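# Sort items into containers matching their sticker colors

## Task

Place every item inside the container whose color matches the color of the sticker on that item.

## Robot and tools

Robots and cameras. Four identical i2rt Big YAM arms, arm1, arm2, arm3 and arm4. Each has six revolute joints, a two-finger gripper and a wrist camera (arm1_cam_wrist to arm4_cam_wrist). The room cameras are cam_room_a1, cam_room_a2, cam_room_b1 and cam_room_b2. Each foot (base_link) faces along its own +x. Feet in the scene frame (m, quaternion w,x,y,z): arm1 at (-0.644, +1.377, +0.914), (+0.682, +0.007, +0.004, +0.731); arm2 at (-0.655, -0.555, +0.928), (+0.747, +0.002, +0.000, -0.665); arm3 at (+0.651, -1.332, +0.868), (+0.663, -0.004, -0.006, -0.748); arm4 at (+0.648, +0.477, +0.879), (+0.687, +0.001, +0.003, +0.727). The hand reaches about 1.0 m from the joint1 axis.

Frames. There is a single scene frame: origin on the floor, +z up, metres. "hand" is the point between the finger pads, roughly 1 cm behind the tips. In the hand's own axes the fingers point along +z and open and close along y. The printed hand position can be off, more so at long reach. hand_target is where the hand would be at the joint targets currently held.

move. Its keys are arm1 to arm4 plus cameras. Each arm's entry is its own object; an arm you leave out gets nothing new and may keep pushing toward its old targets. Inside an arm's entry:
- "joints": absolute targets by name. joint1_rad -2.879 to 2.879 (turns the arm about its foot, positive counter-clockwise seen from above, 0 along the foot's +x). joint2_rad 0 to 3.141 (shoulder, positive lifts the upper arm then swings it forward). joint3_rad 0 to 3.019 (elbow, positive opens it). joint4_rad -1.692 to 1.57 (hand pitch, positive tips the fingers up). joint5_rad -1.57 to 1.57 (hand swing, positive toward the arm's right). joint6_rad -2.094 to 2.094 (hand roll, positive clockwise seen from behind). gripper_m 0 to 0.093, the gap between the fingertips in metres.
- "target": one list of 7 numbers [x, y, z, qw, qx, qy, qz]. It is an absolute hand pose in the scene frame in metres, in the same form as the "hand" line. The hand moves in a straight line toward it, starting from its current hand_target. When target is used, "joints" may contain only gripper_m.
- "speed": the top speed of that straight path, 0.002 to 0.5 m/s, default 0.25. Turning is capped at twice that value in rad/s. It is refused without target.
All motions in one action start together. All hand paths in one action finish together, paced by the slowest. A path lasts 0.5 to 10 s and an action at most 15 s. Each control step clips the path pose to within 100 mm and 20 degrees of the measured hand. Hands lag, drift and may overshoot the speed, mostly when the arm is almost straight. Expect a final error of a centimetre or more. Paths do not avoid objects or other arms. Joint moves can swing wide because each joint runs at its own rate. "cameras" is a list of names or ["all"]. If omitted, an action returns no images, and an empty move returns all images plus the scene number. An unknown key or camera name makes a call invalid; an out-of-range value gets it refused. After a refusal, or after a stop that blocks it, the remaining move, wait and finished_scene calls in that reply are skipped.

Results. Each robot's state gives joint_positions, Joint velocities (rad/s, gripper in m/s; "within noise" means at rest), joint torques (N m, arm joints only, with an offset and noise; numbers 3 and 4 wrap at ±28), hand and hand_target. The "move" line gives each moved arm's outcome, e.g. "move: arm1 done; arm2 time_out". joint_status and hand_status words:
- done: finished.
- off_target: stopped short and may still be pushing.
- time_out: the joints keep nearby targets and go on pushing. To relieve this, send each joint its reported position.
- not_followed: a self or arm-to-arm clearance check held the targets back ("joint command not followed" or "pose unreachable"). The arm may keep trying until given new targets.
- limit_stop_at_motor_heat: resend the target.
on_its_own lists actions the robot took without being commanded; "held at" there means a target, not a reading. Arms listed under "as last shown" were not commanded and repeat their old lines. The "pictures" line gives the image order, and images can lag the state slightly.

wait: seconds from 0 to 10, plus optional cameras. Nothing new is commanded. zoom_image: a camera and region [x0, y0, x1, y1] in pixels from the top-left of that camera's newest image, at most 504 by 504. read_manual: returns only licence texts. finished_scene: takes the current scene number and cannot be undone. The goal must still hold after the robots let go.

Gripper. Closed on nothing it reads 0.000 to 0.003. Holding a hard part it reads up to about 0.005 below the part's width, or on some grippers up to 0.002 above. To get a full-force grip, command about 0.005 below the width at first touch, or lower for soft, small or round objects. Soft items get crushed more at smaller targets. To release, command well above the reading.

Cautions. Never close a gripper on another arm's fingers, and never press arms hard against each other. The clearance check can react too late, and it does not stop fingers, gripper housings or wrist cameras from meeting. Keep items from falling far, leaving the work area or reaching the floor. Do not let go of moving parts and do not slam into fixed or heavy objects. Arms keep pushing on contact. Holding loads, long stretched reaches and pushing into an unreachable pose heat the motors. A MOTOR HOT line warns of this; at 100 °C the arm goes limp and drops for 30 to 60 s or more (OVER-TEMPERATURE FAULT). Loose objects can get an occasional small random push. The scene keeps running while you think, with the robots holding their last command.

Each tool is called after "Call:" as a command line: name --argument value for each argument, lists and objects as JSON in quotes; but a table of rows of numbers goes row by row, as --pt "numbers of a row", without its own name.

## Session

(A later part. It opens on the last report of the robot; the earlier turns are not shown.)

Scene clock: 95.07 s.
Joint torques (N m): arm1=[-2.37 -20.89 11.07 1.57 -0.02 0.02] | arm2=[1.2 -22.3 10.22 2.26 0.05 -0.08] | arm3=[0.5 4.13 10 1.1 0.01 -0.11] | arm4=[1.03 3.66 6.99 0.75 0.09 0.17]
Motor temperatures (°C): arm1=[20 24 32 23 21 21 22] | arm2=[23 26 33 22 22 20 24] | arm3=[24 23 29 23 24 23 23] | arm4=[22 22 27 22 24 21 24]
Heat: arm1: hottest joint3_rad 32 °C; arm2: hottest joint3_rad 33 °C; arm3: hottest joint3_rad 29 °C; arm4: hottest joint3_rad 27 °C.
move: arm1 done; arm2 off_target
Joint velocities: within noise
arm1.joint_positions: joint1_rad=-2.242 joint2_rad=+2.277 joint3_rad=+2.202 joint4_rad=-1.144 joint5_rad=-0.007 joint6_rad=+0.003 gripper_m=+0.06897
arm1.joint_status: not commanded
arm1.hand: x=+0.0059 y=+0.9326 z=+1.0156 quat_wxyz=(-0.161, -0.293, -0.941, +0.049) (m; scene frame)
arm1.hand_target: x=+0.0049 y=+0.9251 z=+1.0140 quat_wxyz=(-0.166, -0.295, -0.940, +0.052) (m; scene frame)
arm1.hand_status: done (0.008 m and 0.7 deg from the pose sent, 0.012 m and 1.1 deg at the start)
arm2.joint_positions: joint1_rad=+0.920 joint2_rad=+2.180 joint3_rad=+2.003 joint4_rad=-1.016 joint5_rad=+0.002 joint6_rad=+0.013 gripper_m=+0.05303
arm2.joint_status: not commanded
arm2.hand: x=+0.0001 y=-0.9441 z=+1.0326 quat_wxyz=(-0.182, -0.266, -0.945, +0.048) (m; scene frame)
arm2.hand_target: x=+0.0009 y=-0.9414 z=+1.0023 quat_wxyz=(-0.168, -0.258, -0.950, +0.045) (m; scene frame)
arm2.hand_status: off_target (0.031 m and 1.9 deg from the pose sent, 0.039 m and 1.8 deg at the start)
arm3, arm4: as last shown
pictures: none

Call:
move --arm1 '{"target":[0.005,0.925,1.006,0.166,0.2945,0.9397,-0.052],"speed":0.05}' --arm2 '{"target":[0.002,-0.942,0.993,0.168,0.258,0.9505,-0.0456],"speed":0.05}'

Call:
move --arm1 '{"target":[0.005,0.925,0.999,0.166,0.2945,0.9397,-0.052],"speed":0.05}' --arm2 '{"target":[0.002,-0.942,0.987,0.168,0.258,0.9505,-0.0456],"speed":0.05}'

Scene clock: 99.60 s.
Joint torques (N m): arm1=[-2.55 -21.07 10.22 1.88 -0.01 0.01] | arm2=[1.08 -22.07 10.07 2.28 0.05 -0.07] | arm3=[0.38 4.13 10 1.11 0.01 -0.11] | arm4=[1.32 3.96 6.89 0.73 0.11 0.13]
Motor temperatures (°C): arm1=[20 24 32 23 21 21 22] | arm2=[23 26 33 22 22 20 24] | arm3=[24 23 29 23 24 23 23] | arm4=[22 22 27 22 24 21 24]
Heat: arm1: hottest joint3_rad 32 °C; arm2: hottest joint3_rad 33 °C; arm3: hottest joint3_rad 29 °C; arm4: hottest joint3_rad 27 °C.
move: arm1 off_target; arm2 off_target
Joint velocities: within noise
arm1.joint_positions: joint1_rad=-2.242 joint2_rad=+2.277 joint3_rad=+2.197 joint4_rad=-1.129 joint5_rad=-0.007 joint6_rad=+0.003 gripper_m=+0.06897
arm1.joint_status: not commanded
arm1.hand: x=+0.0076 y=+0.9314 z=+1.0146 quat_wxyz=(-0.165, -0.292, -0.941, +0.051) (m; scene frame)
arm1.hand_target: x=+0.0049 y=+0.9251 z=+1.0060 quat_wxyz=(-0.166, -0.295, -0.940, +0.052) (m; scene frame)
arm1.hand_status: off_target (0.011 m and 0.3 deg from the pose sent, 0.012 m and 0.7 deg at the start)
arm2.joint_positions: joint1_rad=+0.920 joint2_rad=+2.184 joint3_rad=+1.991 joint4_rad=-0.997 joint5_rad=+0.002 joint6_rad=+0.013 gripper_m=+0.05303
arm2.joint_status: not commanded
arm2.hand: x=+0.0007 y=-0.9444 z=+1.0261 quat_wxyz=(-0.184, -0.266, -0.945, +0.048) (m; scene frame)
arm2.hand_target: x=+0.0007 y=-0.9413 z=+0.9934 quat_wxyz=(-0.168, -0.258, -0.950, +0.045) (m; scene frame)
arm2.hand_status: off_target (0.033 m and 2.1 deg from the pose sent, 0.040 m and 2.0 deg at the start)
arm3.joint_positions: joint1_rad=-1.979 joint2_rad=+0.522 joint3_rad=+1.369 joint4_rad=-1.592 joint5_rad=+0.000 joint6_rad=+0.006 gripper_m=+0.09402
arm3.joint_status: not commanded
arm3.hand: x=+0.5101 y=-1.2423 z=+1.3624 quat_wxyz=(+0.098, -0.884, +0.245, +0.385) (m; scene frame)
arm3.hand_target: x=+0.5129 y=-1.2417 z=+1.3732 quat_wxyz=(+0.103, -0.881, +0.246, +0.391) (m; scene frame)
arm3.hand_status: not commanded
arm4.joint_positions: joint1_rad=+0.896 joint2_rad=+0.527 joint3_rad=+1.396 joint4_rad=-1.587 joint5_rad=-0.001 joint6_rad=-0.012 gripper_m=+0.09402
arm4.joint_status: not commanded
arm4.hand: x=+0.5184 y=+0.5733 z=+1.3877 quat_wxyz=(-0.126, +0.868, -0.273, -0.395) (m; scene frame)
arm4.hand_target: x=+0.5193 y=+0.5720 z=+1.3866 quat_wxyz=(-0.121, +0.869, -0.277, -0.391) (m; scene frame)
arm4.hand_status: not commanded
pictures: none

Scene clock: 100.57 s.
Joint torques (N m): arm1=[-2.55 -19.43 9.58 1.7 -0.03 0] | arm2=[1.08 -22.07 9.58 2.39 0.03 -0.06] | arm3=[0.5 4.31 9.98 1.14 0.01 -0.11] | arm4=[0.62 3.9 6.87 0.75 0.13 0.13]
Motor temperatures (°C): arm1=[20 24 32 23 21 21 22] | arm2=[23 26 33 22 22 20 24] | arm3=[24 23 29 23 24 23 23] | arm4=[22 22 27 22 24 21 24]
Heat: arm1: hottest joint3_rad 32 °C; arm2: hottest joint3_rad 33 °C; arm3: hottest joint3_rad 29 °C; arm4: hottest joint3_rad 27 °C.
move: arm1 off_target; arm2 off_target
Joint velocities: within noise
arm1.joint_positions: joint1_rad=-2.242 joint2_rad=+2.275 joint3_rad=+2.190 joint4_rad=-1.114 joint5_rad=-0.007 joint6_rad=+0.003 gripper_m=+0.06897
arm1.joint_status: not commanded
arm1.hand: x=+0.0090 y=+0.9305 z=+1.0143 quat_wxyz=(-0.170, -0.292, -0.940, +0.052) (m; scene frame)
arm1.hand_target: x=+0.0048 y=+0.9252 z=+0.9993 quat_wxyz=(-0.166, -0.295, -0.940, +0.052) (m; scene frame)
arm1.hand_status: off_target (0.017 m and 0.5 deg from the pose sent, 0.017 m and 0.3 deg at the start)
arm2.joint_positions: joint1_rad=+0.920 joint2_rad=+2.184 joint3_rad=+1.989 joint4_rad=-0.986 joint5_rad=+0.002 joint6_rad=+0.013 gripper_m=+0.05303
arm2.joint_status: not commanded
arm2.hand: x=+0.0021 y=-0.9453 z=+1.0258 quat_wxyz=(-0.187, -0.266, -0.944, +0.049) (m; scene frame)
arm2.hand_target: x=+0.0006 y=-0.9412 z=+0.9878 quat_wxyz=(-0.168, -0.258, -0.950, +0.045) (m; scene frame)
arm2.hand_status: off_target (0.039 m and 2.5 deg from the pose sent, 0.039 m and 2.1 deg at the start)
arm3, arm4: as last shown
pictures: none

Call:
move --arm1 '{"joints":{"gripper_m":0.088}}' --arm2 '{"joints":{"gripper_m":0.075}}'

Call:
move --arm1 '{"target":[-0.03,0.948,1.13,0.166,0.2945,0.9397,-0.052],"speed":0.15}' --arm2 '{"target":[-0.03,-0.922,1.12,0.168,0.258,0.9505,-0.0456],"speed":0.15}' --arm4 '{"target":[0.353,0.683,1.13,-0.0774,0.9216,-0.2888,-0.2471]}' --arm3 '{"target":[0.343,-1.147,1.13,0.0689,-0.9310,0.2580,0.2496]}' --cameras '["arm1_cam_wrist","arm2_cam_wrist"]'

Call:
move --arm1 '{"target":[-0.348,1.172,1.14,0.166,0.2945,0.9397,-0.052]}' --arm2 '{"target":[-0.345,-0.737,1.14,0.168,0.258,0.9505,-0.0456]}'

Call:
move --arm4 '{"target":[0.025,0.948,1.12,-0.0774,0.9216,-0.2888,-0.2471],"speed":0.2}' --arm3 '{"target":[0.005,-0.955,1.12,0.0689,-0.9310,0.2580,0.2496],"speed":0.2}' --cameras '["arm3_cam_wrist","arm4_cam_wrist"]'

Scene clock: 110.13 s.
Joint torques (N m): arm1=[-2.96 -20.72 11.51 1.43 -0.01 -0.07] | arm2=[1.03 -22.07 9.96 2.22 0.04 -0.08] | arm3=[0.56 4.19 10 1.16 0.01 -0.11] | arm4=[1.03 4.07 6.87 0.76 0.11 0.16]
Motor temperatures (°C): arm1=[20 26 32 23 21 21 22] | arm2=[23 26 32 22 22 20 24] | arm3=[24 23 29 23 24 23 23] | arm4=[22 22 27 22 24 21 24]
Heat: arm1: hottest joint3_rad 32 °C; arm2: hottest joint3_rad 32 °C; arm3: hottest joint3_rad 29 °C; arm4: hottest joint3_rad 27 °C.
move: arm1 done; arm2 done
Joint velocities: within noise
arm1.joint_positions: joint1_rad=-2.242 joint2_rad=+2.275 joint3_rad=+2.168 joint4_rad=-1.108 joint5_rad=-0.007 joint6_rad=+0.003 gripper_m=+0.08797
arm1.joint_status: all done
arm1.hand: x=+0.0051 y=+0.9330 z=+1.0043 quat_wxyz=(-0.162, -0.293, -0.941, +0.050) (m; scene frame)
arm1.hand_target: x=+0.0047 y=+0.9252 z=+0.9991 quat_wxyz=(-0.166, -0.295, -0.940, +0.052) (m; scene frame)
arm1.hand_status: not commanded
arm2.joint_positions: joint1_rad=+0.920 joint2_rad=+2.185 joint3_rad=+1.984 joint4_rad=-0.982 joint5_rad=+0.002 joint6_rad=+0.013 gripper_m=+0.07494
arm2.joint_status: all done
arm2.hand: x=+0.0015 y=-0.9449 z=+1.0227 quat_wxyz=(-0.186, -0.265, -0.945, +0.049) (m; scene frame)
arm2.hand_target: x=+0.0005 y=-0.9412 z=+0.9878 quat_wxyz=(-0.168, -0.258, -0.950, +0.045) (m; scene frame)
arm2.hand_status: not commanded
arm3, arm4: as last shown
pictures: none

Scene clock: 112.10 s.
Joint torques (N m): arm1=[-2.96 -21.71 15.27 0.65 -0.03 -0.03] | arm2=[1.26 -25.05 14.79 0.83 0.1 -0.04] | arm3=[1.9 -6.48 9.62 1.57 0.12 0.01] | arm4=[1.2 -5.89 9.54 1.43 0.17 0.16]
Motor temperatures (°C): arm1=[20 26 32 23 21 21 22] | arm2=[23 26 32 22 22 20 24] | arm3=[24 23 29 23 24 23 23] | arm4=[22 22 28 22 24 21 24]
Heat: arm1: hottest joint3_rad 32 °C; arm2: hottest joint3_rad 32 °C; arm3: hottest joint3_rad 29 °C; arm4: hottest joint3_rad 28 °C.
move: arm1 off_target; arm2 off_target; arm3 done; arm4 done
Joint velocities: within noise
arm1.joint_positions: joint1_rad=-2.242 joint2_rad=+2.140 joint3_rad=+2.168 joint4_rad=-1.299 joint5_rad=-0.007 joint6_rad=+0.003 gripper_m=+0.08797
arm1.joint_status: not commanded
arm1.hand: x=-0.0320 y=+0.9593 z=+1.0901 quat_wxyz=(-0.136, -0.294, -0.945, +0.042) (m; scene frame)
arm1.hand_target: x=-0.0313 y=+0.9490 z=+1.1298 quat_wxyz=(-0.166, -0.295, -0.940, +0.052) (m; scene frame)
arm1.hand_status: off_target (0.041 m and 3.7 deg from the pose sent, 0.131 m and 0.5 deg at the start)
arm2.joint_positions: joint1_rad=+0.920 joint2_rad=+2.063 joint3_rad=+1.980 joint4_rad=-1.180 joint5_rad=+0.002 joint6_rad=+0.013 gripper_m=+0.07494
arm2.joint_status: not commanded
arm2.hand: x=-0.0391 y=-0.9212 z=+1.0925 quat_wxyz=(-0.149, -0.267, -0.951, +0.039) (m; scene frame)
arm2.hand_target: x=-0.0308 y=-0.9215 z=+1.1201 quat_wxyz=(-0.168, -0.258, -0.950, +0.046) (m; scene frame)
arm2.hand_status: off_target (0.029 m and 2.6 deg from the pose sent, 0.105 m and 2.4 deg at the start)
arm3.joint_positions: joint1_rad=-1.979 joint2_rad=+0.936 joint3_rad=+0.942 joint4_rad=-1.066 joint5_rad=+0.017 joint6_rad=+0.006 gripper_m=+0.09402
arm3.joint_status: not commanded
arm3.hand: x=+0.3458 y=-1.1461 z=+1.1261 quat_wxyz=(+0.067, -0.933, +0.259, +0.239) (m; scene frame)
arm3.hand_target: x=+0.3430 y=-1.1470 z=+1.1299 quat_wxyz=(+0.069, -0.931, +0.258, +0.249) (m; scene frame)
arm3.hand_status: done (0.005 m and 1.2 deg from the pose sent, 0.302 m and 16.9 deg at the start)
arm4.joint_positions: joint1_rad=+0.906 joint2_rad=+0.949 joint3_rad=+0.907 joint4_rad=-1.035 joint5_rad=+0.005 joint6_rad=-0.009 gripper_m=+0.09402
arm4.joint_status: not commanded
arm4.hand: x=+0.3580 y=+0.6823 z=+1.1232 quat_wxyz=(-0.074, +0.926, -0.287, -0.234) (m; scene frame)
arm4.hand_target: x=+0.3531 y=+0.6829 z=+1.1302 quat_wxyz=(-0.077, +0.922, -0.289, -0.247) (m; scene frame)
arm4.hand_status: done (0.008 m and 1.7 deg from the pose sent, 0.325 m and 18.9 deg at the start)
pictures: arm1_cam_wrist, arm2_cam_wrist
Images, in order (width x height): arm1_cam_wrist 672x504, arm2_cam_wrist 672x504.

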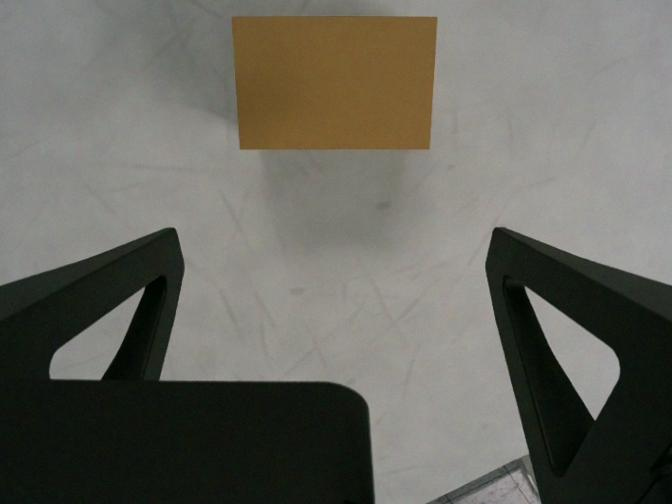

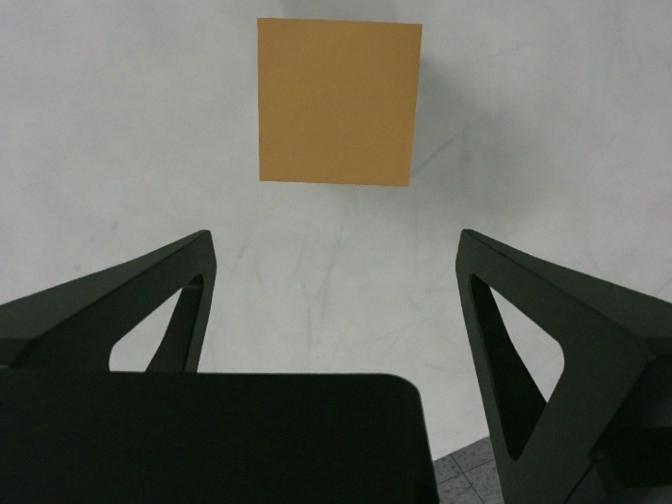

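Scene clock: 114.23 s.
Joint torques (N m): arm1=[-3.25 -3.9 11.47 0.79 -0.03 -0.06] | arm2=[1.61 -7.36 10.32 1.05 0.14 -0.01] | arm3=[1.85 -6.24 9.63 1.61 0.12 0] | arm4=[1.26 -6.3 9.51 1.39 0.2 0.16]
Motor temperatures (°C): arm1=[20 26 32 23 21 21 22] | arm2=[23 26 32 22 22 20 24] | arm3=[24 23 29 23 24 23 23] | arm4=[22 22 28 22 24 21 24]
Heat: arm1: hottest joint3_rad 32 °C; arm2: hottest joint3_rad 32 °C; arm3: hottest joint3_rad 29 °C; arm4: hottest joint3_rad 28 °C.
move: arm1 done; arm2 done
Joint velocities: within noise
arm1.joint_positions: joint1_rad=-2.242 joint2_rad=+1.033 joint3_rad=+0.959 joint4_rad=-1.125 joint5_rad=-0.007 joint6_rad=+0.003 gripper_m=+0.08797
arm1.joint_status: not commanded
arm1.hand: x=-0.3456 y=+1.1751 z=+1.1399 quat_wxyz=(-0.169, -0.292, -0.940, +0.052) (m; scene frame)
arm1.hand_target: x=-0.3480 y=+1.1720 z=+1.1400 quat_wxyz=(-0.166, -0.295, -0.940, +0.052) (m; scene frame)
arm1.hand_status: done (0.004 m and 0.5 deg from the pose sent, 0.384 m and 3.6 deg at the start)
arm2.joint_positions: joint1_rad=+0.920 joint2_rad=+1.055 joint3_rad=+0.942 joint4_rad=-1.081 joint5_rad=+0.002 joint6_rad=+0.013 gripper_m=+0.07494
arm2.joint_status: not commanded
arm2.hand: x=-0.3418 y=-0.7424 z=+1.1479 quat_wxyz=(-0.181, -0.266, -0.946, +0.048) (m; scene frame)
arm2.hand_target: x=-0.3451 y=-0.7371 z=+1.1401 quat_wxyz=(-0.168, -0.258, -0.950, +0.046) (m; scene frame)
arm2.hand_status: done (0.010 m and 1.9 deg from the pose sent, 0.360 m and 2.6 deg at the start)
arm3, arm4: as last shown
pictures: none

Scene clock: 117.23 s.
Joint torques (N m): arm1=[-2.67 -4.31 11.69 0.65 -0.06 -0.04] | arm2=[1.61 -7.41 10.36 0.98 0.15 -0.02] | arm3=[2.26 -22.53 14.43 0.59 0.13 0.02] | arm4=[0.44 -23.71 13.08 0.47 -0.06 -0.07]
Motor temperatures (°C): arm1=[20 26 33 23 21 21 22] | arm2=[23 26 32 22 22 20 24] | arm3=[24 23 30 23 24 23 23] | arm4=[22 22 29 22 24 21 24]
Heat: arm1: hottest joint3_rad 33 °C; arm2: hottest joint3_rad 32 °C; arm3: hottest joint3_rad 30 °C; arm4: hottest joint3_rad 29 °C.
move: arm3 off_target; arm4 off_target
Joint velocities: within noise
arm1, arm2: as last shown
arm3.joint_positions: joint1_rad=-1.978 joint2_rad=+1.976 joint3_rad=+1.990 joint4_rad=-1.090 joint5_rad=+0.017 joint6_rad=+0.007 gripper_m=+0.09402
arm3.joint_status: not commanded
arm3.hand: x=+0.0192 y=-0.9557 z=+1.1002 quat_wxyz=(+0.065, -0.935, +0.260, +0.232) (m; scene frame)
arm3.hand_target: x=+0.0060 y=-0.9557 z=+1.1200 quat_wxyz=(+0.069, -0.931, +0.258, +0.250) (m; scene frame)
arm3.hand_status: off_target (0.024 m and 2.1 deg from the pose sent, 0.391 m and 1.2 deg at the start)
arm4.joint_positions: joint1_rad=+0.874 joint2_rad=+2.090 joint3_rad=+2.151 joint4_rad=-1.127 joint5_rad=-0.012 joint6_rad=-0.025 gripper_m=+0.09402
arm4.joint_status: not commanded
arm4.hand: x=+0.0308 y=+0.9372 z=+1.1120 quat_wxyz=(-0.074, +0.923, -0.293, -0.239) (m; scene frame)
arm4.hand_target: x=+0.0257 y=+0.9476 z=+1.1201 quat_wxyz=(-0.078, +0.921, -0.289, -0.248) (m; scene frame)
arm4.hand_status: off_target (0.015 m and 1.1 deg from the pose sent, 0.426 m and 1.7 deg at the start)
pictures: arm3_cam_wrist, arm4_cam_wrist
Images, in order (width x height): arm3_cam_wrist 672x504, arm4_cam_wrist 672x504.

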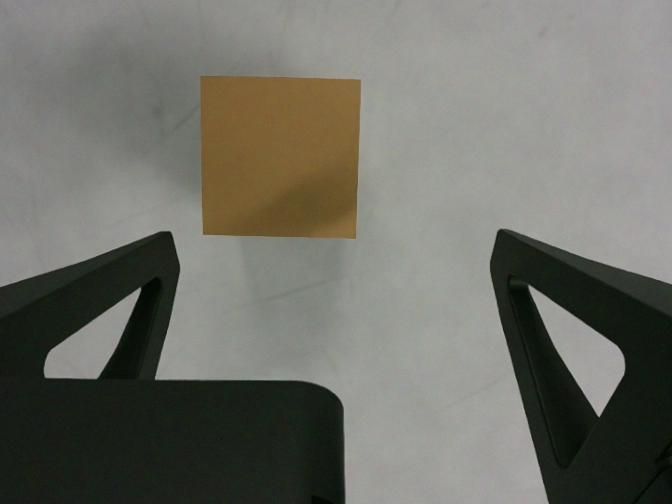

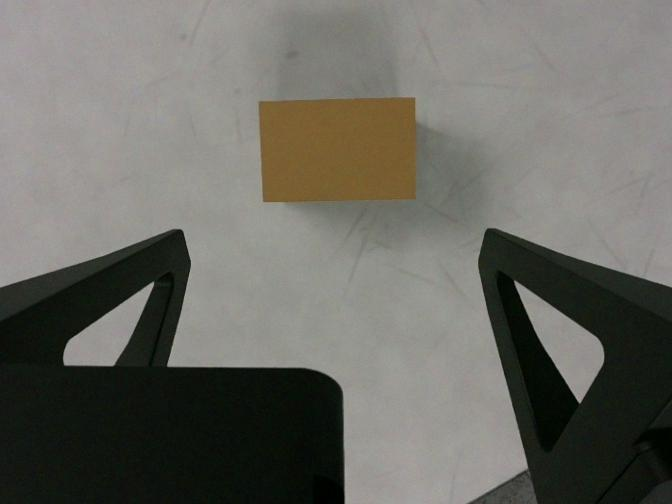

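Call:
move --arm4 '{"target":[-0.002,0.968,0.978,-0.0774,0.9216,-0.2888,-0.2471],"speed":0.12}' --arm3 '{"target":[-0.034,-0.968,1.075,0.0689,-0.9310,0.2580,0.2496],"speed":0.12}' --cameras '["arm3_cam_wrist","arm4_cam_wrist"]'

Scene clock: 129.60 s.
Joint torques (N m): arm1=[-2.43 -2.96 11.58 0.87 -0.01 -0.04] | arm2=[1.67 -7.36 10.33 0.99 0.14 -0.01] | arm3=[2.43 -23.18 14.46 1.47 0.15 0.03] | arm4=[0.03 -23.36 8.91 1.39 -0.02 -0.1]
Motor temperatures (°C): arm1=[20 25 33 23 21 21 22] | arm2=[23 26 32 22 22 20 23] | arm3=[24 25 30 23 24 23 23] | arm4=[22 23 31 22 24 21 24]
Heat: arm1: hottest joint3_rad 33 °C; arm2: hottest joint3_rad 32 °C; arm3: hottest joint3_rad 30 °C; arm4: hottest joint3_rad 31 °C.
move: arm3 off_target; arm4 off_target
Joint velocities: within noise
arm1, arm2: as last shown
arm3.joint_positions: joint1_rad=-1.938 joint2_rad=+2.057 joint3_rad=+2.014 joint4_rad=-1.049 joint5_rad=+0.039 joint6_rad=+0.044 gripper_m=+0.09402
arm3.joint_status: not commanded
arm3.hand: x=-0.0124 y=-0.9690 z=+1.0586 quat_wxyz=(+0.065, -0.937, +0.261, +0.224) (m; scene frame)
arm3.hand_target: x=-0.0324 y=-0.9689 z=+1.0752 quat_wxyz=(+0.069, -0.931, +0.258, +0.250) (m; scene frame)
arm3.hand_status: off_target (0.027 m and 3.0 deg from the pose sent, 0.060 m and 2.1 deg at the start)
arm4.joint_positions: joint1_rad=+0.874 joint2_rad=+2.208 joint3_rad=+2.074 joint4_rad=-0.884 joint5_rad=-0.014 joint6_rad=-0.027 gripper_m=+0.09402
arm4.joint_status: not commanded
arm4.hand: x=-0.0023 y=+0.9608 z=+1.0126 quat_wxyz=(-0.081, +0.917, -0.289, -0.261) (m; scene frame)
arm4.hand_target: x=-0.0006 y=+0.9670 z=+0.9785 quat_wxyz=(-0.077, +0.922, -0.289, -0.247) (m; scene frame)
arm4.hand_status: off_target (0.035 m and 1.8 deg from the pose sent, 0.141 m and 1.1 deg at the start)
pictures: arm3_cam_wrist, arm4_cam_wrist
Images, in order (width x height): arm3_cam_wrist 672x504, arm4_cam_wrist 672x504.

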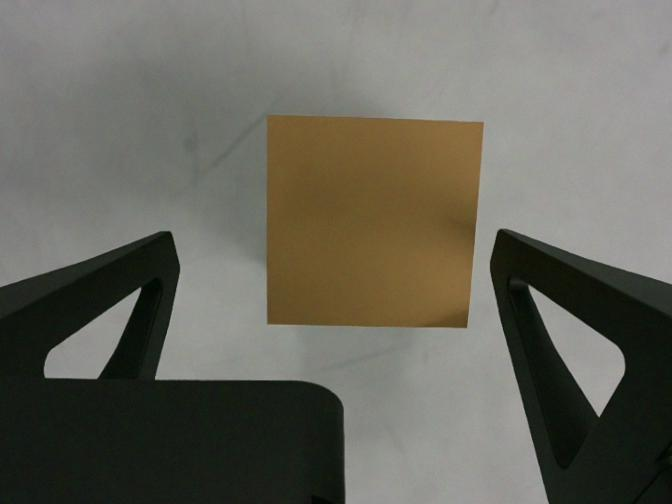

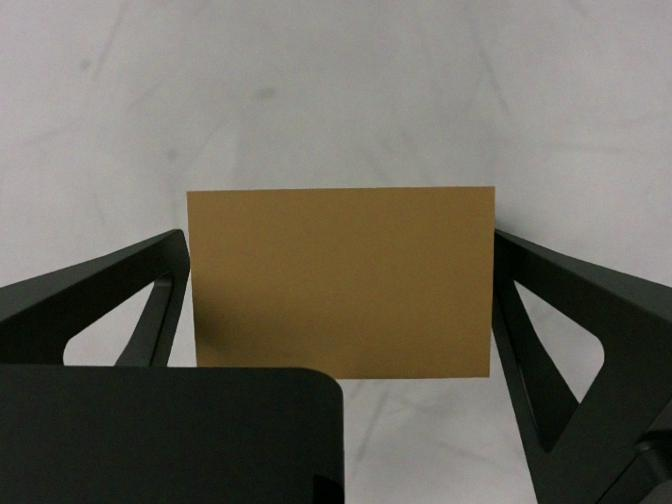

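Call:
move --arm4 '{"joints":{"gripper_m":0.060}}' --arm3 '{"target":[-0.028,-0.950,1.012,0.0689,-0.9310,0.2580,0.2496],"speed":0.12}' --cameras '["arm3_cam_wrist","arm4_cam_wrist"]'

Scene clock: 137.70 s.
Joint torques (N m): arm1=[-3.02 -3.14 11.37 0.62 -0.04 -0.04] | arm2=[1.55 -7.36 10.32 1.05 0.15 -0.02] | arm3=[0.73 -23.59 9.37 1.48 0.04 -0.12] | arm4=[0.85 -23.24 8.98 1.28 0 -0.02]
Motor temperatures (°C): arm1=[20 25 34 23 21 21 22] | arm2=[23 26 31 22 22 20 23] | arm3=[24 25 31 23 24 23 23] | arm4=[22 23 31 22 24 21 24]
Heat: arm1: hottest joint3_rad 34 °C; arm2: hottest joint3_rad 31 °C; arm3: hottest joint3_rad 31 °C; arm4: hottest joint3_rad 31 °C.
move: arm3 off_target; arm4 off_target
Joint velocities: within noise
arm1, arm2: as last shown
arm3.joint_positions: joint1_rad=-1.941 joint2_rad=+2.093 joint3_rad=+1.961 joint4_rad=-0.903 joint5_rad=+0.028 joint6_rad=+0.035 gripper_m=+0.09400
arm3.joint_status: not commanded
arm3.hand: x=-0.0302 y=-0.9596 z=+1.0231 quat_wxyz=(+0.067, -0.931, +0.256, +0.253) (m; scene frame)
arm3.hand_target: x=-0.0278 y=-0.9503 z=+1.0121 quat_wxyz=(+0.069, -0.931, +0.258, +0.250) (m; scene frame)
arm3.hand_status: off_target (0.015 m and 0.5 deg from the pose sent, 0.053 m and 3.0 deg at the start)
arm4.joint_positions: joint1_rad=+0.871 joint2_rad=+2.209 joint3_rad=+2.074 joint4_rad=-0.883 joint5_rad=-0.014 joint6_rad=-0.028 gripper_m=+0.06931
arm4.joint_status: gripper_m off_target (ended at +0.06935, target +0.06000)
arm4.hand: x=-0.0012 y=+0.9627 z=+1.0125 quat_wxyz=(-0.082, +0.917, -0.290, -0.262) (m; scene frame)
arm4.hand_target: x=-0.0005 y=+0.9670 z=+0.9786 quat_wxyz=(-0.077, +0.922, -0.289, -0.247) (m; scene frame)
arm4.hand_status: not commanded
pictures: arm3_cam_wrist, arm4_cam_wrist
Images, in order (width x height): arm3_cam_wrist 672x504, arm4_cam_wrist 672x504.

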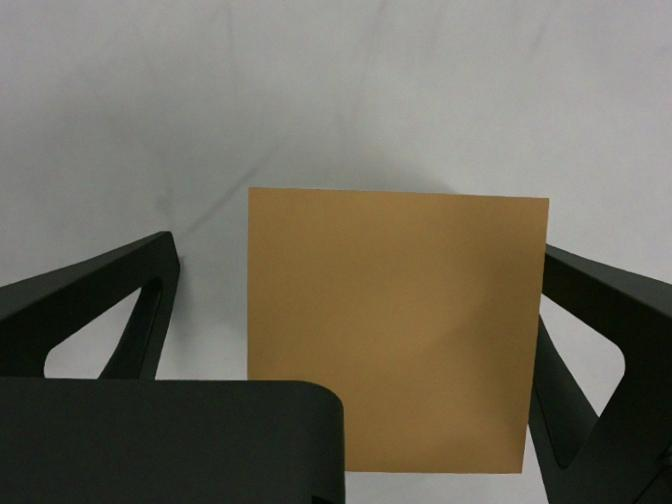

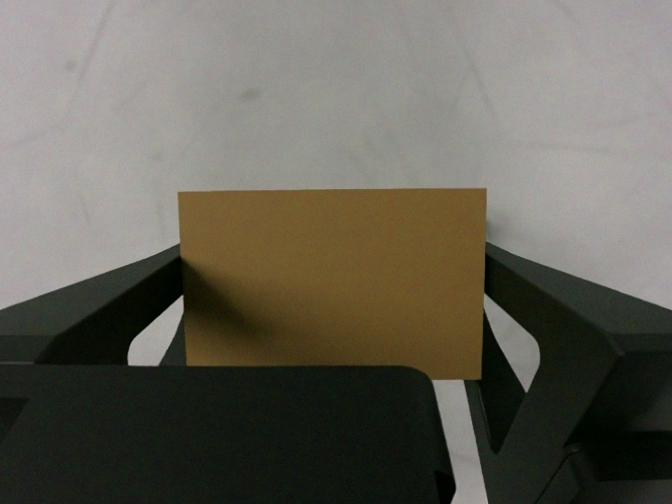

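Call:
move --arm3 '{"joints":{"gripper_m":0.045}}' --arm4 '{"target":[0.012,0.95,1.13,-0.0774,0.9216,-0.2888,-0.2471],"speed":0.15}' --cameras '["arm3_cam_wrist","arm4_cam_wrist"]'

Call:
move --arm3 '{"target":[-0.01,-0.957,1.13,0.0689,-0.9310,0.2580,0.2496],"speed":0.15}' --arm4 '{"target":[0.37,0.675,1.14,-0.0774,0.9216,-0.2888,-0.2471],"speed":0.2}'

Call:
move --arm3 '{"target":[0.36,-1.157,1.14,0.0689,-0.9310,0.2580,0.2496],"speed":0.2}' --arm4 '{"joints":{"joint2_rad":0.53,"joint3_rad":1.4,"joint4_rad":-1.6,"joint5_rad":0,"joint6_rad":0}}'

Call:
move --arm3 '{"joints":{"joint2_rad":0.53,"joint3_rad":1.4,"joint4_rad":-1.6,"joint5_rad":0,"joint6_rad":0}}' --arm4 '{"joints":{"joint1_rad":-1.2}}'

Call:
move --arm3 '{"joints":{"joint1_rad":1.2}}' --cameras '["arm3_cam_wrist","arm4_cam_wrist"]'

Scene clock: 148.53 s.
Joint torques (N m): arm1=[-2.96 -3.96 11.6 0.54 -0.04 -0.04] | arm2=[1.61 -7.53 10.33 1.02 0.15 -0.03] | arm3=[0.62 -23.88 9.4 1.51 0.04 -0.11] | arm4=[1.14 -27.11 12.62 0.43 0.16 0.04]
Motor temperatures (°C): arm1=[20 25 34 23 21 21 22] | arm2=[23 26 31 22 22 20 23] | arm3=[24 26 30 23 24 23 23] | arm4=[22 24 31 22 24 21 25]
Heat: arm1: hottest joint3_rad 34 °C; arm2: hottest joint3_rad 31 °C; arm3: hottest joint3_rad 30 °C; arm4: hottest joint3_rad 31 °C.
move: arm3 off_target; arm4 off_target
Joint velocities: within noise
arm1, arm2: as last shown
arm3.joint_positions: joint1_rad=-1.941 joint2_rad=+2.093 joint3_rad=+1.961 joint4_rad=-0.903 joint5_rad=+0.028 joint6_rad=+0.034 gripper_m=+0.05336
arm3.joint_status: gripper_m off_target (ended at +0.05339, target +0.04500)
arm3.hand: x=-0.0300 y=-0.9593 z=+1.0231 quat_wxyz=(+0.067, -0.931, +0.256, +0.253) (m; scene frame)
arm3.hand_target: x=-0.0277 y=-0.9502 z=+1.0121 quat_wxyz=(+0.069, -0.931, +0.258, +0.249) (m; scene frame)
arm3.hand_status: not commanded
arm4.joint_positions: joint1_rad=+0.871 joint2_rad=+2.171 joint3_rad=+2.269 joint4_rad=-1.190 joint5_rad=-0.014 joint6_rad=-0.030 gripper_m=+0.06932
arm4.joint_status: not commanded
arm4.hand: x=+0.0189 y=+0.9482 z=+1.1024 quat_wxyz=(-0.070, +0.926, -0.292, -0.228) (m; scene frame)
arm4.hand_target: x=+0.0130 y=+0.9494 z=+1.1298 quat_wxyz=(-0.078, +0.922, -0.289, -0.247) (m; scene frame)
arm4.hand_status: off_target (0.029 m and 2.5 deg from the pose sent, 0.119 m and 1.8 deg at the start)
pictures: arm3_cam_wrist, arm4_cam_wrist
Images, in order (width x height): arm3_cam_wrist 672x504, arm4_cam_wrist 672x504.

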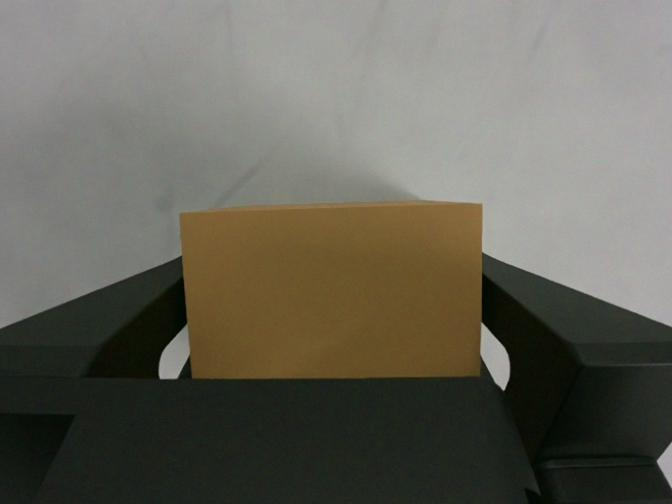

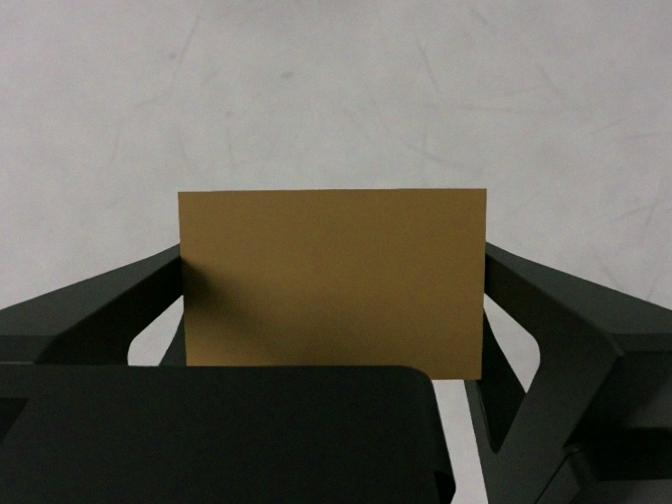

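Scene clock: 151.37 s.
Joint torques (N m): arm1=[-2.96 -3.49 11.45 0.84 -0.05 -0.05] | arm2=[1.55 -7.3 10.33 1.05 0.15 -0.01] | arm3=[0.56 -26.93 14.61 0.59 0.05 -0.12] | arm4=[1.32 -4.95 9.5 0.43 0.18 0.16]
Motor temperatures (°C): arm1=[20 25 34 23 21 21 22] | arm2=[23 26 31 22 22 20 23] | arm3=[24 26 30 23 24 23 23] | arm4=[22 24 31 22 24 21 25]
Heat: arm1: hottest joint3_rad 34 °C; arm2: hottest joint3_rad 31 °C; arm3: hottest joint3_rad 30 °C; arm4: hottest joint3_rad 31 °C.
move: arm3 off_target; arm4 done
Joint velocities: within noise
arm1, arm2: as last shown
arm3.joint_positions: joint1_rad=-1.941 joint2_rad=+2.050 joint3_rad=+2.075 joint4_rad=-1.141 joint5_rad=+0.028 joint6_rad=+0.033 gripper_m=+0.05336
arm3.joint_status: not commanded
arm3.hand: x=-0.0060 y=-0.9714 z=+1.0839 quat_wxyz=(+0.058, -0.941, +0.257, +0.214) (m; scene frame)
arm3.hand_target: x=-0.0078 y=-0.9583 z=+1.1299 quat_wxyz=(+0.069, -0.931, +0.258, +0.250) (m; scene frame)
arm3.hand_status: off_target (0.048 m and 4.4 deg from the pose sent, 0.109 m and 0.5 deg at the start)
arm4.joint_positions: joint1_rad=+0.895 joint2_rad=+0.885 joint3_rad=+0.906 joint4_rad=-1.059 joint5_rad=-0.001 joint6_rad=-0.020 gripper_m=+0.06932
arm4.joint_status: not commanded
arm4.hand: x=+0.3705 y=+0.6772 z=+1.1404 quat_wxyz=(-0.080, +0.921, -0.285, -0.251) (m; scene frame)
arm4.hand_target: x=+0.3701 y=+0.6750 z=+1.1400 quat_wxyz=(-0.077, +0.922, -0.289, -0.247) (m; scene frame)
arm4.hand_status: done (0.002 m and 0.7 deg from the pose sent, 0.446 m and 2.5 deg at the start)
pictures: none

Scene clock: 154.03 s.
Joint torques (N m): arm1=[-2.49 -3.84 11.48 0.73 -0.04 -0.06] | arm2=[1.49 -7.41 10.36 0.99 0.15 -0.01] | arm3=[0.32 -4.19 9.43 0.8 -0.07 -0.15] | arm4=[1.85 4.13 6.84 0.85 0.1 0.17]
Motor temperatures (°C): arm1=[20 25 34 23 21 21 22] | arm2=[23 26 31 22 22 20 23] | arm3=[24 26 30 23 24 23 23] | arm4=[22 24 31 22 24 21 25]
Heat: arm1: hottest joint3_rad 34 °C; arm2: hottest joint3_rad 31 °C; arm3: hottest joint3_rad 30 °C; arm4: hottest joint3_rad 31 °C.
move: arm3 done; arm4 done
Joint velocities: within noise
arm1, arm2: as last shown
arm3.joint_positions: joint1_rad=-1.955 joint2_rad=+0.868 joint3_rad=+0.940 joint4_rad=-1.099 joint5_rad=+0.022 joint6_rad=+0.021 gripper_m=+0.05336
arm3.joint_status: not commanded
arm3.hand: x=+0.3569 y=-1.1606 z=+1.1434 quat_wxyz=(+0.068, -0.930, +0.255, +0.256) (m; scene frame)
arm3.hand_target: x=+0.3600 y=-1.1571 z=+1.1401 quat_wxyz=(+0.069, -0.931, +0.258, +0.250) (m; scene frame)
arm3.hand_status: done (0.006 m and 0.8 deg from the pose sent, 0.414 m and 4.4 deg at the start)
arm4.joint_positions: joint1_rad=+0.895 joint2_rad=+0.530 joint3_rad=+1.398 joint4_rad=-1.589 joint5_rad=-0.001 joint6_rad=-0.013 gripper_m=+0.06932
arm4.joint_status: all done
arm4.hand: x=+0.5181 y=+0.5737 z=+1.3878 quat_wxyz=(-0.126, +0.869, -0.273, -0.393) (m; scene frame)
arm4.hand_target: x=+0.5190 y=+0.5717 z=+1.3866 quat_wxyz=(-0.121, +0.870, -0.276, -0.391) (m; scene frame)
arm4.hand_status: not commanded
pictures: none

Scene clock: 156.07 s.
Joint torques (N m): arm1=[-2.49 -2.96 11.59 0.81 -0.05 -0.04] | arm2=[1.49 -7.41 10.36 1.01 0.14 -0.02] | arm3=[0.38 2.84 7.98 1.31 -0.08 -0.13] | arm4=[0.5 3.78 6.74 0.83 0.14 0.16]
Motor temperatures (°C): arm1=[20 25 34 23 21 21 22] | arm2=[23 26 31 22 22 20 23] | arm3=[24 26 30 23 24 23 24] | arm4=[22 24 32 22 24 21 25]
Heat: arm1: hottest joint3_rad 34 °C; arm2: hottest joint3_rad 31 °C; arm3: hottest joint3_rad 30 °C; arm4: hottest joint3_rad 32 °C.
move: arm3 done; arm4 done
Joint velocities: within noise
arm1, arm2: as last shown
arm3.joint_positions: joint1_rad=-1.955 joint2_rad=+0.535 joint3_rad=+1.392 joint4_rad=-1.596 joint5_rad=+0.002 joint6_rad=+0.008 gripper_m=+0.05336
arm3.joint_status: all done
arm3.hand: x=+0.5070 y=-1.2444 z=+1.3698 quat_wxyz=(+0.094, -0.886, +0.235, +0.389) (m; scene frame)
arm3.hand_target: x=+0.5112 y=-1.2445 z=+1.3732 quat_wxyz=(+0.099, -0.883, +0.237, +0.392) (m; scene frame)
arm3.hand_status: not commanded
arm4.joint_positions: joint1_rad=-1.196 joint2_rad=+0.530 joint3_rad=+1.398 joint4_rad=-1.589 joint5_rad=-0.001 joint6_rad=-0.012 gripper_m=+0.06936
arm4.joint_status: all done
arm4.hand: x=+0.7981 y=+0.5468 z=+1.3866 quat_wxyz=(-0.401, +0.201, -0.890, -0.085) (m; scene frame)
arm4.hand_target: x=+0.7966 y=+0.5452 z=+1.3854 quat_wxyz=(-0.396, +0.194, -0.893, -0.086) (m; scene frame)
arm4.hand_status: not commanded
pictures: none

Scene clock: 158.47 s.
Joint torques (N m): arm1=[-2.43 -3.43 11.55 0.58 -0.05 -0.04] | arm2=[1.61 -7.47 10.32 1.02 0.15 -0.02] | arm3=[2.26 3.37 7.88 1.36 0.03 -0.12] | arm4=[1.26 3.9 6.79 0.8 0.1 0.16]
Motor temperatures (°C): arm1=[20 25 34 23 21 21 22] | arm2=[23 26 31 22 22 20 23] | arm3=[24 26 30 23 24 23 24] | arm4=[22 24 32 22 24 21 25]
Heat: arm1: hottest joint3_rad 34 °C; arm2: hottest joint3_rad 31 °C; arm3: hottest joint3_rad 30 °C; arm4: hottest joint3_rad 32 °C.
move: arm3 done
Joint velocities: within noise
arm1.joint_positions: joint1_rad=-2.242 joint2_rad=+1.033 joint3_rad=+0.959 joint4_rad=-1.125 joint5_rad=-0.007 joint6_rad=+0.003 gripper_m=+0.08797
arm1.joint_status: not commanded
arm1.hand: x=-0.3456 y=+1.1751 z=+1.1399 quat_wxyz=(-0.169, -0.292, -0.940, +0.052) (m; scene frame)
arm1.hand_target: x=-0.3480 y=+1.1720 z=+1.1400 quat_wxyz=(-0.166, -0.295, -0.940, +0.052) (m; scene frame)
arm1.hand_status: not commanded
arm2.joint_positions: joint1_rad=+0.920 joint2_rad=+1.055 joint3_rad=+0.942 joint4_rad=-1.081 joint5_rad=+0.002 joint6_rad=+0.013 gripper_m=+0.07494
arm2.joint_status: not commanded
arm2.hand: x=-0.3418 y=-0.7424 z=+1.1479 quat_wxyz=(-0.181, -0.266, -0.946, +0.048) (m; scene frame)
arm2.hand_target: x=-0.3451 y=-0.7371 z=+1.1401 quat_wxyz=(-0.168, -0.258, -0.950, +0.046) (m; scene frame)
arm2.hand_status: not commanded
arm3.joint_positions: joint1_rad=+1.189 joint2_rad=+0.535 joint3_rad=+1.392 joint4_rad=-1.596 joint5_rad=+0.001 joint6_rad=+0.007 gripper_m=+0.05320
arm3.joint_status: all done
arm3.hand: x=+0.7941 y=-1.4043 z=+1.3723 quat_wxyz=(-0.394, -0.228, -0.884, +0.105) (m; scene frame)
arm3.hand_target: x=+0.7917 y=-1.4009 z=+1.3757 quat_wxyz=(-0.398, -0.220, -0.885, +0.105) (m; scene frame)
arm3.hand_status: not commanded
arm4: as last shown
pictures: arm3_cam_wrist, arm4_cam_wrist
Images, in order (width x height): arm3_cam_wrist 672x504, arm4_cam_wrist 672x504.

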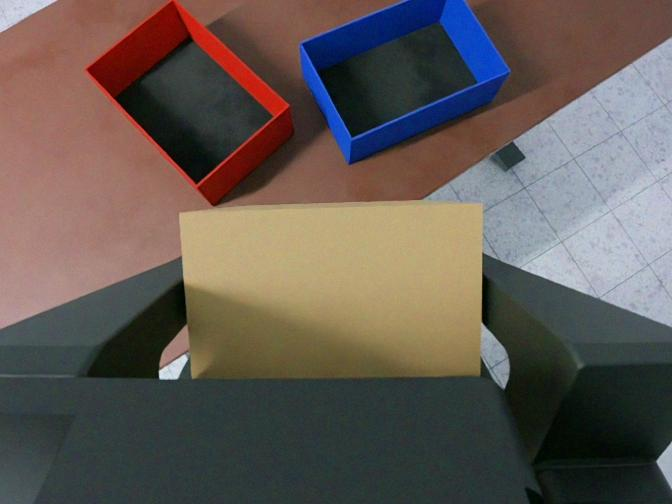

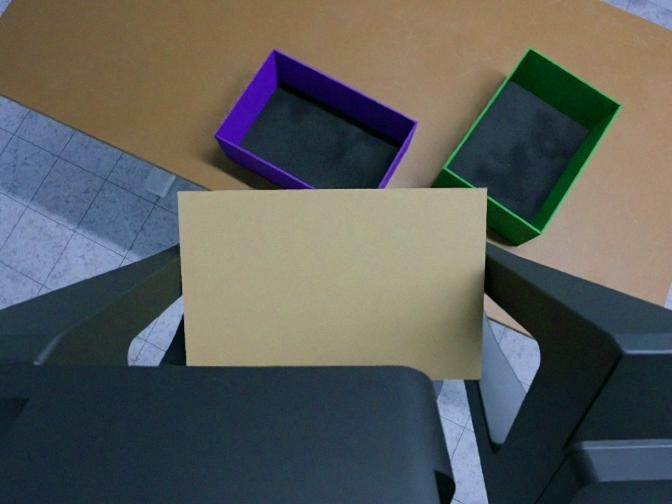

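Call:
move --arm3 '{"target":[1.135,-1.737,0.93,0.2434,0.3304,0.9077,-0.0886]}' --arm4 '{"target":[1.10,0.724,0.93,-0.2509,0.2394,-0.9358,-0.0642]}' --cameras '["arm3_cam_wrist","arm4_cam_wrist"]'

Scene clock: 171.70 s.
Joint torques (N m): arm1=[-2.73 -2.84 11.49 0.68 -0.01 -0.05] | arm2=[1.55 -7.47 10.33 1.01 0.15 -0.02] | arm3=[-0.03 -19.43 12.04 1.4 0.12 0.03] | arm4=[1.79 -13.16 10.21 1.25 -0.05 -0.07]
Motor temperatures (°C): arm1=[20 24 34 23 21 21 21] | arm2=[23 25 31 22 22 20 23] | arm3=[24 25 30 23 24 23 24] | arm4=[22 23 32 22 24 21 26]
Heat: arm1: hottest joint3_rad 34 °C; arm2: hottest joint3_rad 31 °C; arm3: hottest joint3_rad 30 °C; arm4: hottest joint3_rad 32 °C.
move: arm3 off_target; arm4 off_target
Joint velocities: within noise
arm1, arm2: as last shown
arm3.joint_positions: joint1_rad=+1.006 joint2_rad=+1.842 joint3_rad=+1.218 joint4_rad=-0.500 joint5_rad=-0.012 joint6_rad=-0.004 gripper_m=+0.05321
arm3.joint_status: not commanded
arm3.hand: x=+1.1209 y=-1.7134 z=+0.9038 quat_wxyz=(-0.213, -0.323, -0.919, +0.076) (m; scene frame)
arm3.hand_target: x=+1.1335 y=-1.7360 z=+0.9309 quat_wxyz=(-0.243, -0.330, -0.908, +0.089) (m; scene frame)
arm3.hand_status: off_target (0.038 m and 4.1 deg from the pose sent, 0.650 m and 21.1 deg at the start)
arm4.joint_positions: joint1_rad=-1.135 joint2_rad=+1.569 joint3_rad=+0.848 joint4_rad=-0.379 joint5_rad=+0.002 joint6_rad=+0.010 gripper_m=+0.06936
arm4.joint_status: not commanded
arm4.hand: x=+1.0788 y=+0.7075 z=+0.9123 quat_wxyz=(-0.224, +0.232, -0.945, -0.056) (m; scene frame)
arm4.hand_target: x=+1.0986 y=+0.7234 z=+0.9309 quat_wxyz=(-0.251, +0.239, -0.936, -0.064) (m; scene frame)
arm4.hand_status: off_target (0.032 m and 3.5 deg from the pose sent, 0.575 m and 18.6 deg at the start)
pictures: arm3_cam_wrist, arm4_cam_wrist
Images, in order (width x height): arm3_cam_wrist 672x504, arm4_cam_wrist 672x504.

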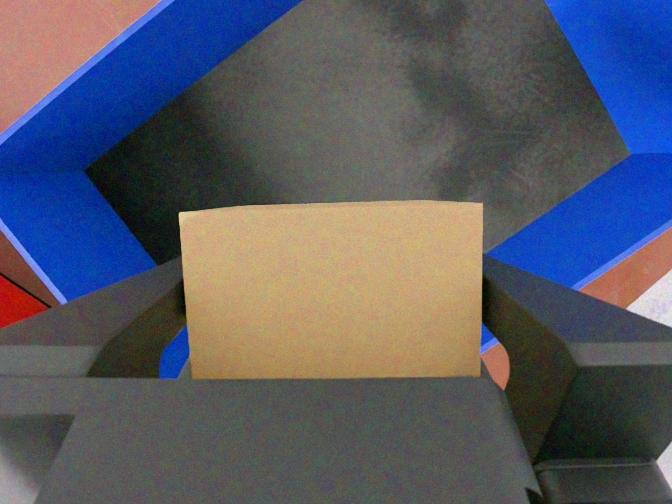

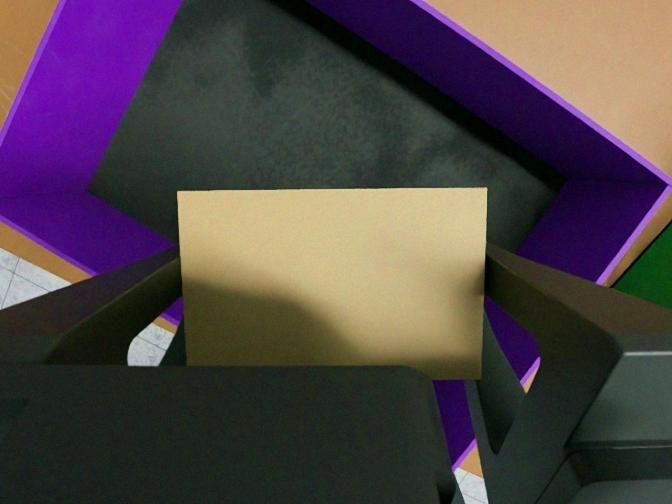

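Call:
move --arm3 '{"target":[1.145,-1.760,0.82,0.2434,0.3304,0.9077,-0.0886],"speed":0.15}' --arm4 '{"target":[1.107,0.733,0.82,-0.2509,0.2394,-0.9358,-0.0642],"speed":0.15}' --cameras '["arm3_cam_wrist","arm4_cam_wrist"]'

Scene clock: 187.00 s.
Joint torques (N m): arm1=[-2.84 -3.02 11.38 0.66 -0.01 -0.01] | arm2=[1.49 -7.41 10.33 1.03 0.14 -0.02] | arm3=[0.21 -20.19 10.48 1.61 -0.09 -0.12] | arm4=[1.26 -15.09 6.11 1.5 0.12 0.05]
Motor temperatures (°C): arm1=[20 24 35 23 21 21 21] | arm2=[23 25 31 22 22 20 23] | arm3=[24 26 32 23 24 23 24] | arm4=[22 24 34 22 24 21 26]
Heat: arm1: hottest joint3_rad 35 °C; arm2: hottest joint3_rad 31 °C; arm3: hottest joint3_rad 32 °C; arm4: hottest joint3_rad 34 °C.
move: arm3 off_target; arm4 done
Joint velocities: within noise
arm1, arm2: as last shown
arm3.joint_positions: joint1_rad=+0.988 joint2_rad=+2.057 joint3_rad=+1.231 joint4_rad=-0.288 joint5_rad=-0.015 joint6_rad=-0.006 gripper_m=+0.05321
arm3.joint_status: not commanded
arm3.hand: x=+1.1310 y=-1.7367 z=+0.8042 quat_wxyz=(-0.218, -0.330, -0.915, +0.078) (m; scene frame)
arm3.hand_target: x=+1.1439 y=-1.7591 z=+0.8208 quat_wxyz=(-0.243, -0.330, -0.908, +0.089) (m; scene frame)
arm3.hand_status: off_target (0.031 m and 3.2 deg from the pose sent, 0.099 m and 4.1 deg at the start)
arm4.joint_positions: joint1_rad=-1.124 joint2_rad=+1.835 joint3_rad=+0.848 joint4_rad=-0.073 joint5_rad=+0.002 joint6_rad=+0.010 gripper_m=+0.06936
arm4.joint_status: not commanded
arm4.hand: x=+1.1016 y=+0.7259 z=+0.8190 quat_wxyz=(-0.242, +0.236, -0.939, -0.062) (m; scene frame)
arm4.hand_target: x=+1.1068 y=+0.7329 z=+0.8201 quat_wxyz=(-0.251, +0.239, -0.936, -0.064) (m; scene frame)
arm4.hand_status: done (0.009 m and 1.2 deg from the pose sent, 0.100 m and 3.5 deg at the start)
pictures: arm3_cam_wrist, arm4_cam_wrist
Images, in order (width x height): arm3_cam_wrist 672x504, arm4_cam_wrist 672x504.

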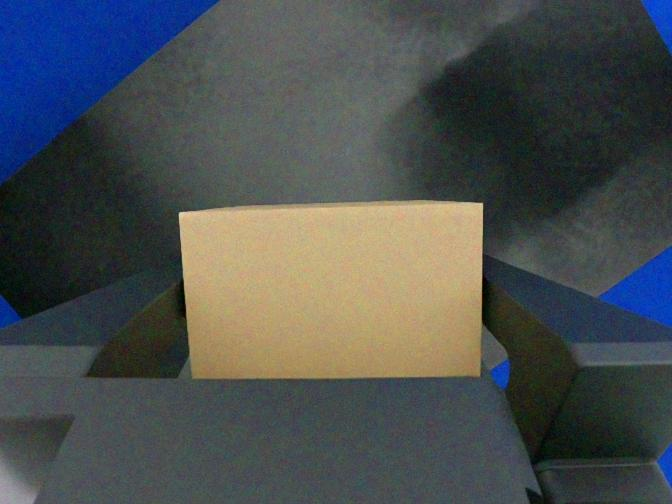

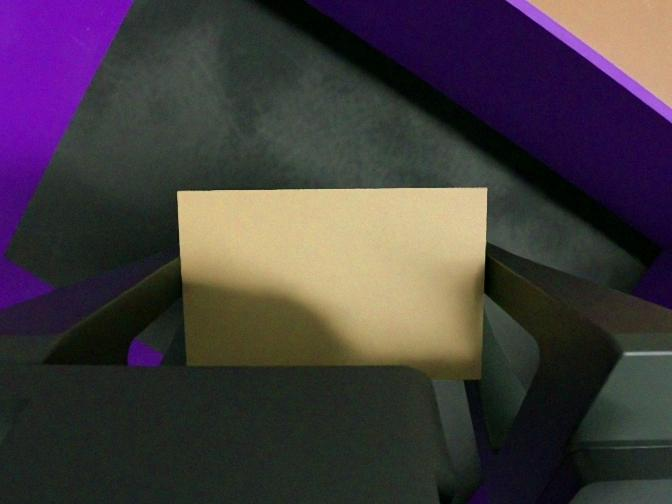

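Call:
move --arm3 '{"target":[1.147,-1.760,0.772,0.2434,0.3304,0.9077,-0.0886],"speed":0.1}' --arm4 '{"target":[1.102,0.730,0.76,-0.2509,0.2394,-0.9358,-0.0642],"speed":0.1}'

Call:
move --arm3 '{"target":[1.147,-1.760,0.757,0.2434,0.3304,0.9077,-0.0886],"speed":0.05}' --arm4 '{"target":[1.102,0.730,0.744,-0.2509,0.2394,-0.9358,-0.0642],"speed":0.05}'

Call:
move --arm3 '{"target":[1.147,-1.760,0.747,0.2434,0.3304,0.9077,-0.0886],"speed":0.05}' --arm4 '{"target":[1.102,0.730,0.735,-0.2509,0.2394,-0.9358,-0.0642],"speed":0.05}' --cameras '["arm3_cam_wrist","arm4_cam_wrist"]'

Scene clock: 194.27 s.
Joint torques (N m): arm1=[-2.2 -3.37 11.55 0.58 -0.06 -0.03] | arm2=[1.55 -7.47 10.36 1.02 0.15 -0.02] | arm3=[0.32 -20.37 9.66 1.62 -0.03 -0.09] | arm4=[1.03 -15.33 4.04 1.43 0.13 0.03]
Motor temperatures (°C): arm1=[20 24 35 23 21 21 21] | arm2=[23 25 31 22 22 20 23] | arm3=[24 26 31 23 24 23 24] | arm4=[22 24 33 22 24 21 26]
Heat: arm1: hottest joint3_rad 35 °C; arm2: hottest joint3_rad 31 °C; arm3: hottest joint3_rad 31 °C; arm4: hottest joint3_rad 33 °C.
move: arm3 off_target; arm4 done
Joint velocities: within noise
arm1, arm2: as last shown
arm3.joint_positions: joint1_rad=+0.988 joint2_rad=+2.148 joint3_rad=+1.236 joint4_rad=-0.195 joint5_rad=-0.015 joint6_rad=-0.006 gripper_m=+0.05321
arm3.joint_status: not commanded
arm3.hand: x=+1.1330 y=-1.7389 z=+0.7603 quat_wxyz=(-0.221, -0.330, -0.915, +0.079) (m; scene frame)
arm3.hand_target: x=+1.1460 y=-1.7592 z=+0.7727 quat_wxyz=(-0.243, -0.330, -0.908, +0.089) (m; scene frame)
arm3.hand_status: off_target (0.028 m and 2.9 deg from the pose sent, 0.043 m and 3.2 deg at the start)
arm4.joint_positions: joint1_rad=-1.124 joint2_rad=+1.983 joint3_rad=+0.843 joint4_rad=+0.094 joint5_rad=+0.002 joint6_rad=+0.010 gripper_m=+0.06936
arm4.joint_status: not commanded
arm4.hand: x=+1.1029 y=+0.7266 z=+0.7646 quat_wxyz=(-0.249, +0.236, -0.937, -0.064) (m; scene frame)
arm4.hand_target: x=+1.1019 y=+0.7299 z=+0.7602 quat_wxyz=(-0.251, +0.239, -0.936, -0.064) (m; scene frame)
arm4.hand_status: done (0.006 m and 0.6 deg from the pose sent, 0.059 m and 1.2 deg at the start)
pictures: none

Scene clock: 195.30 s.
Joint torques (N m): arm1=[-3.02 -3.9 11.56 0.72 -0.03 -0.07] | arm2=[1.55 -7.36 10.29 1.03 0.14 -0.03] | arm3=[0.32 -19.9 9.48 1.65 -0.02 -0.1] | arm4=[1.26 -15.56 4.34 1.57 0.14 0.06]
Motor temperatures (°C): arm1=[20 24 35 23 21 21 21] | arm2=[23 25 31 22 22 20 23] | arm3=[24 26 31 23 24 23 24] | arm4=[22 24 33 22 24 21 26]
Heat: arm1: hottest joint3_rad 35 °C; arm2: hottest joint3_rad 31 °C; arm3: hottest joint3_rad 31 °C; arm4: hottest joint3_rad 33 °C.
move: arm3 off_target; arm4 done
Joint velocities: within noise
arm1, arm2: as last shown
arm3.joint_positions: joint1_rad=+0.988 joint2_rad=+2.173 joint3_rad=+1.239 joint4_rad=-0.166 joint5_rad=-0.015 joint6_rad=-0.006 gripper_m=+0.05321
arm3.joint_status: not commanded
arm3.hand: x=+1.1342 y=-1.7401 z=+0.7492 quat_wxyz=(-0.224, -0.329, -0.914, +0.080) (m; scene frame)
arm3.hand_target: x=+1.1462 y=-1.7593 z=+0.7578 quat_wxyz=(-0.243, -0.330, -0.908, +0.089) (m; scene frame)
arm3.hand_status: off_target (0.025 m and 2.6 deg from the pose sent, 0.025 m and 2.9 deg at the start)
arm4.joint_positions: joint1_rad=-1.124 joint2_rad=+2.023 joint3_rad=+0.843 joint4_rad=+0.133 joint5_rad=+0.002 joint6_rad=+0.010 gripper_m=+0.06936
arm4.joint_status: not commanded
arm4.hand: x=+1.1017 y=+0.7259 z=+0.7498 quat_wxyz=(-0.249, +0.236, -0.937, -0.064) (m; scene frame)
arm4.hand_target: x=+1.1018 y=+0.7299 z=+0.7441 quat_wxyz=(-0.251, +0.239, -0.936, -0.064) (m; scene frame)
arm4.hand_status: done (0.007 m and 0.6 deg from the pose sent, 0.021 m and 0.6 deg at the start)
pictures: none

Scene clock: 196.27 s.
Joint torques (N m): arm1=[-2.67 -3.43 11.63 0.62 0.01 -0.04] | arm2=[1.55 -7.41 10.35 0.99 0.15 -0.02] | arm3=[0.32 -18.96 9.22 1.63 -0.01 -0.09] | arm4=[1.08 -15.56 4.34 1.4 0.15 0.06]
Motor temperatures (°C): arm1=[20 24 35 23 21 21 21] | arm2=[23 25 31 22 22 20 23] | arm3=[24 26 31 23 24 23 24] | arm4=[22 24 33 22 24 21 26]
Heat: arm1: hottest joint3_rad 35 °C; arm2: hottest joint3_rad 31 °C; arm3: hottest joint3_rad 31 °C; arm4: hottest joint3_rad 33 °C.
move: arm3 off_target; arm4 done
Joint velocities: within noise
arm1, arm2: as last shown
arm3.joint_positions: joint1_rad=+0.988 joint2_rad=+2.183 joint3_rad=+1.244 joint4_rad=-0.146 joint5_rad=-0.015 joint6_rad=-0.006 gripper_m=+0.05321
arm3.joint_status: not commanded
arm3.hand: x=+1.1381 y=-1.7434 z=+0.7477 quat_wxyz=(-0.231, -0.329, -0.912, +0.083) (m; scene frame)
arm3.hand_target: x=+1.1464 y=-1.7595 z=+0.7476 quat_wxyz=(-0.243, -0.330, -0.908, +0.089) (m; scene frame)
arm3.hand_status: off_target (0.019 m and 1.7 deg from the pose sent, 0.024 m and 2.6 deg at the start)
arm4.joint_positions: joint1_rad=-1.124 joint2_rad=+2.046 joint3_rad=+0.843 joint4_rad=+0.155 joint5_rad=+0.002 joint6_rad=+0.010 gripper_m=+0.06936
arm4.joint_status: not commanded
arm4.hand: x=+1.1003 y=+0.7251 z=+0.7410 quat_wxyz=(-0.248, +0.236, -0.938, -0.063) (m; scene frame)
arm4.hand_target: x=+1.1017 y=+0.7298 z=+0.7351 quat_wxyz=(-0.251, +0.239, -0.936, -0.064) (m; scene frame)
arm4.hand_status: done (0.008 m and 0.6 deg from the pose sent, 0.015 m and 0.5 deg at the start)
pictures: arm3_cam_wrist, arm4_cam_wrist
Images, in order (width x height): arm3_cam_wrist 672x504, arm4_cam_wrist 672x504.

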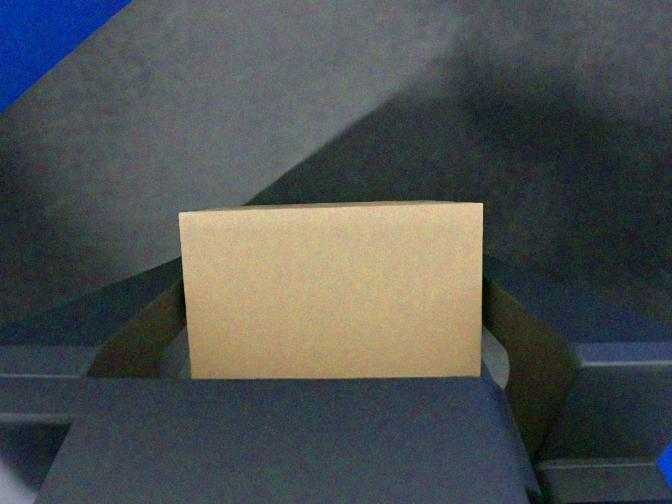

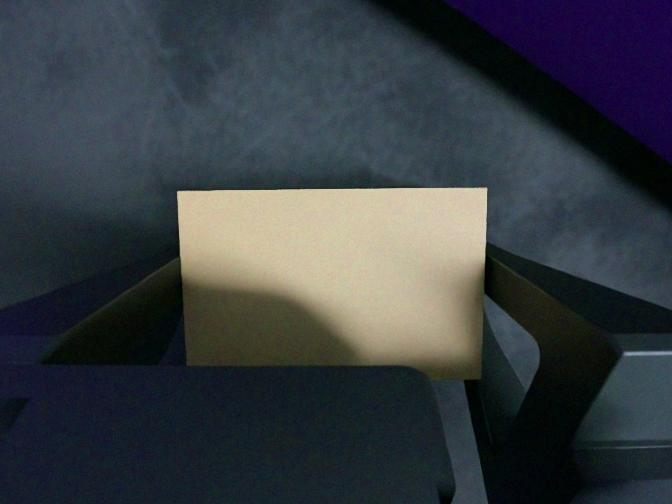

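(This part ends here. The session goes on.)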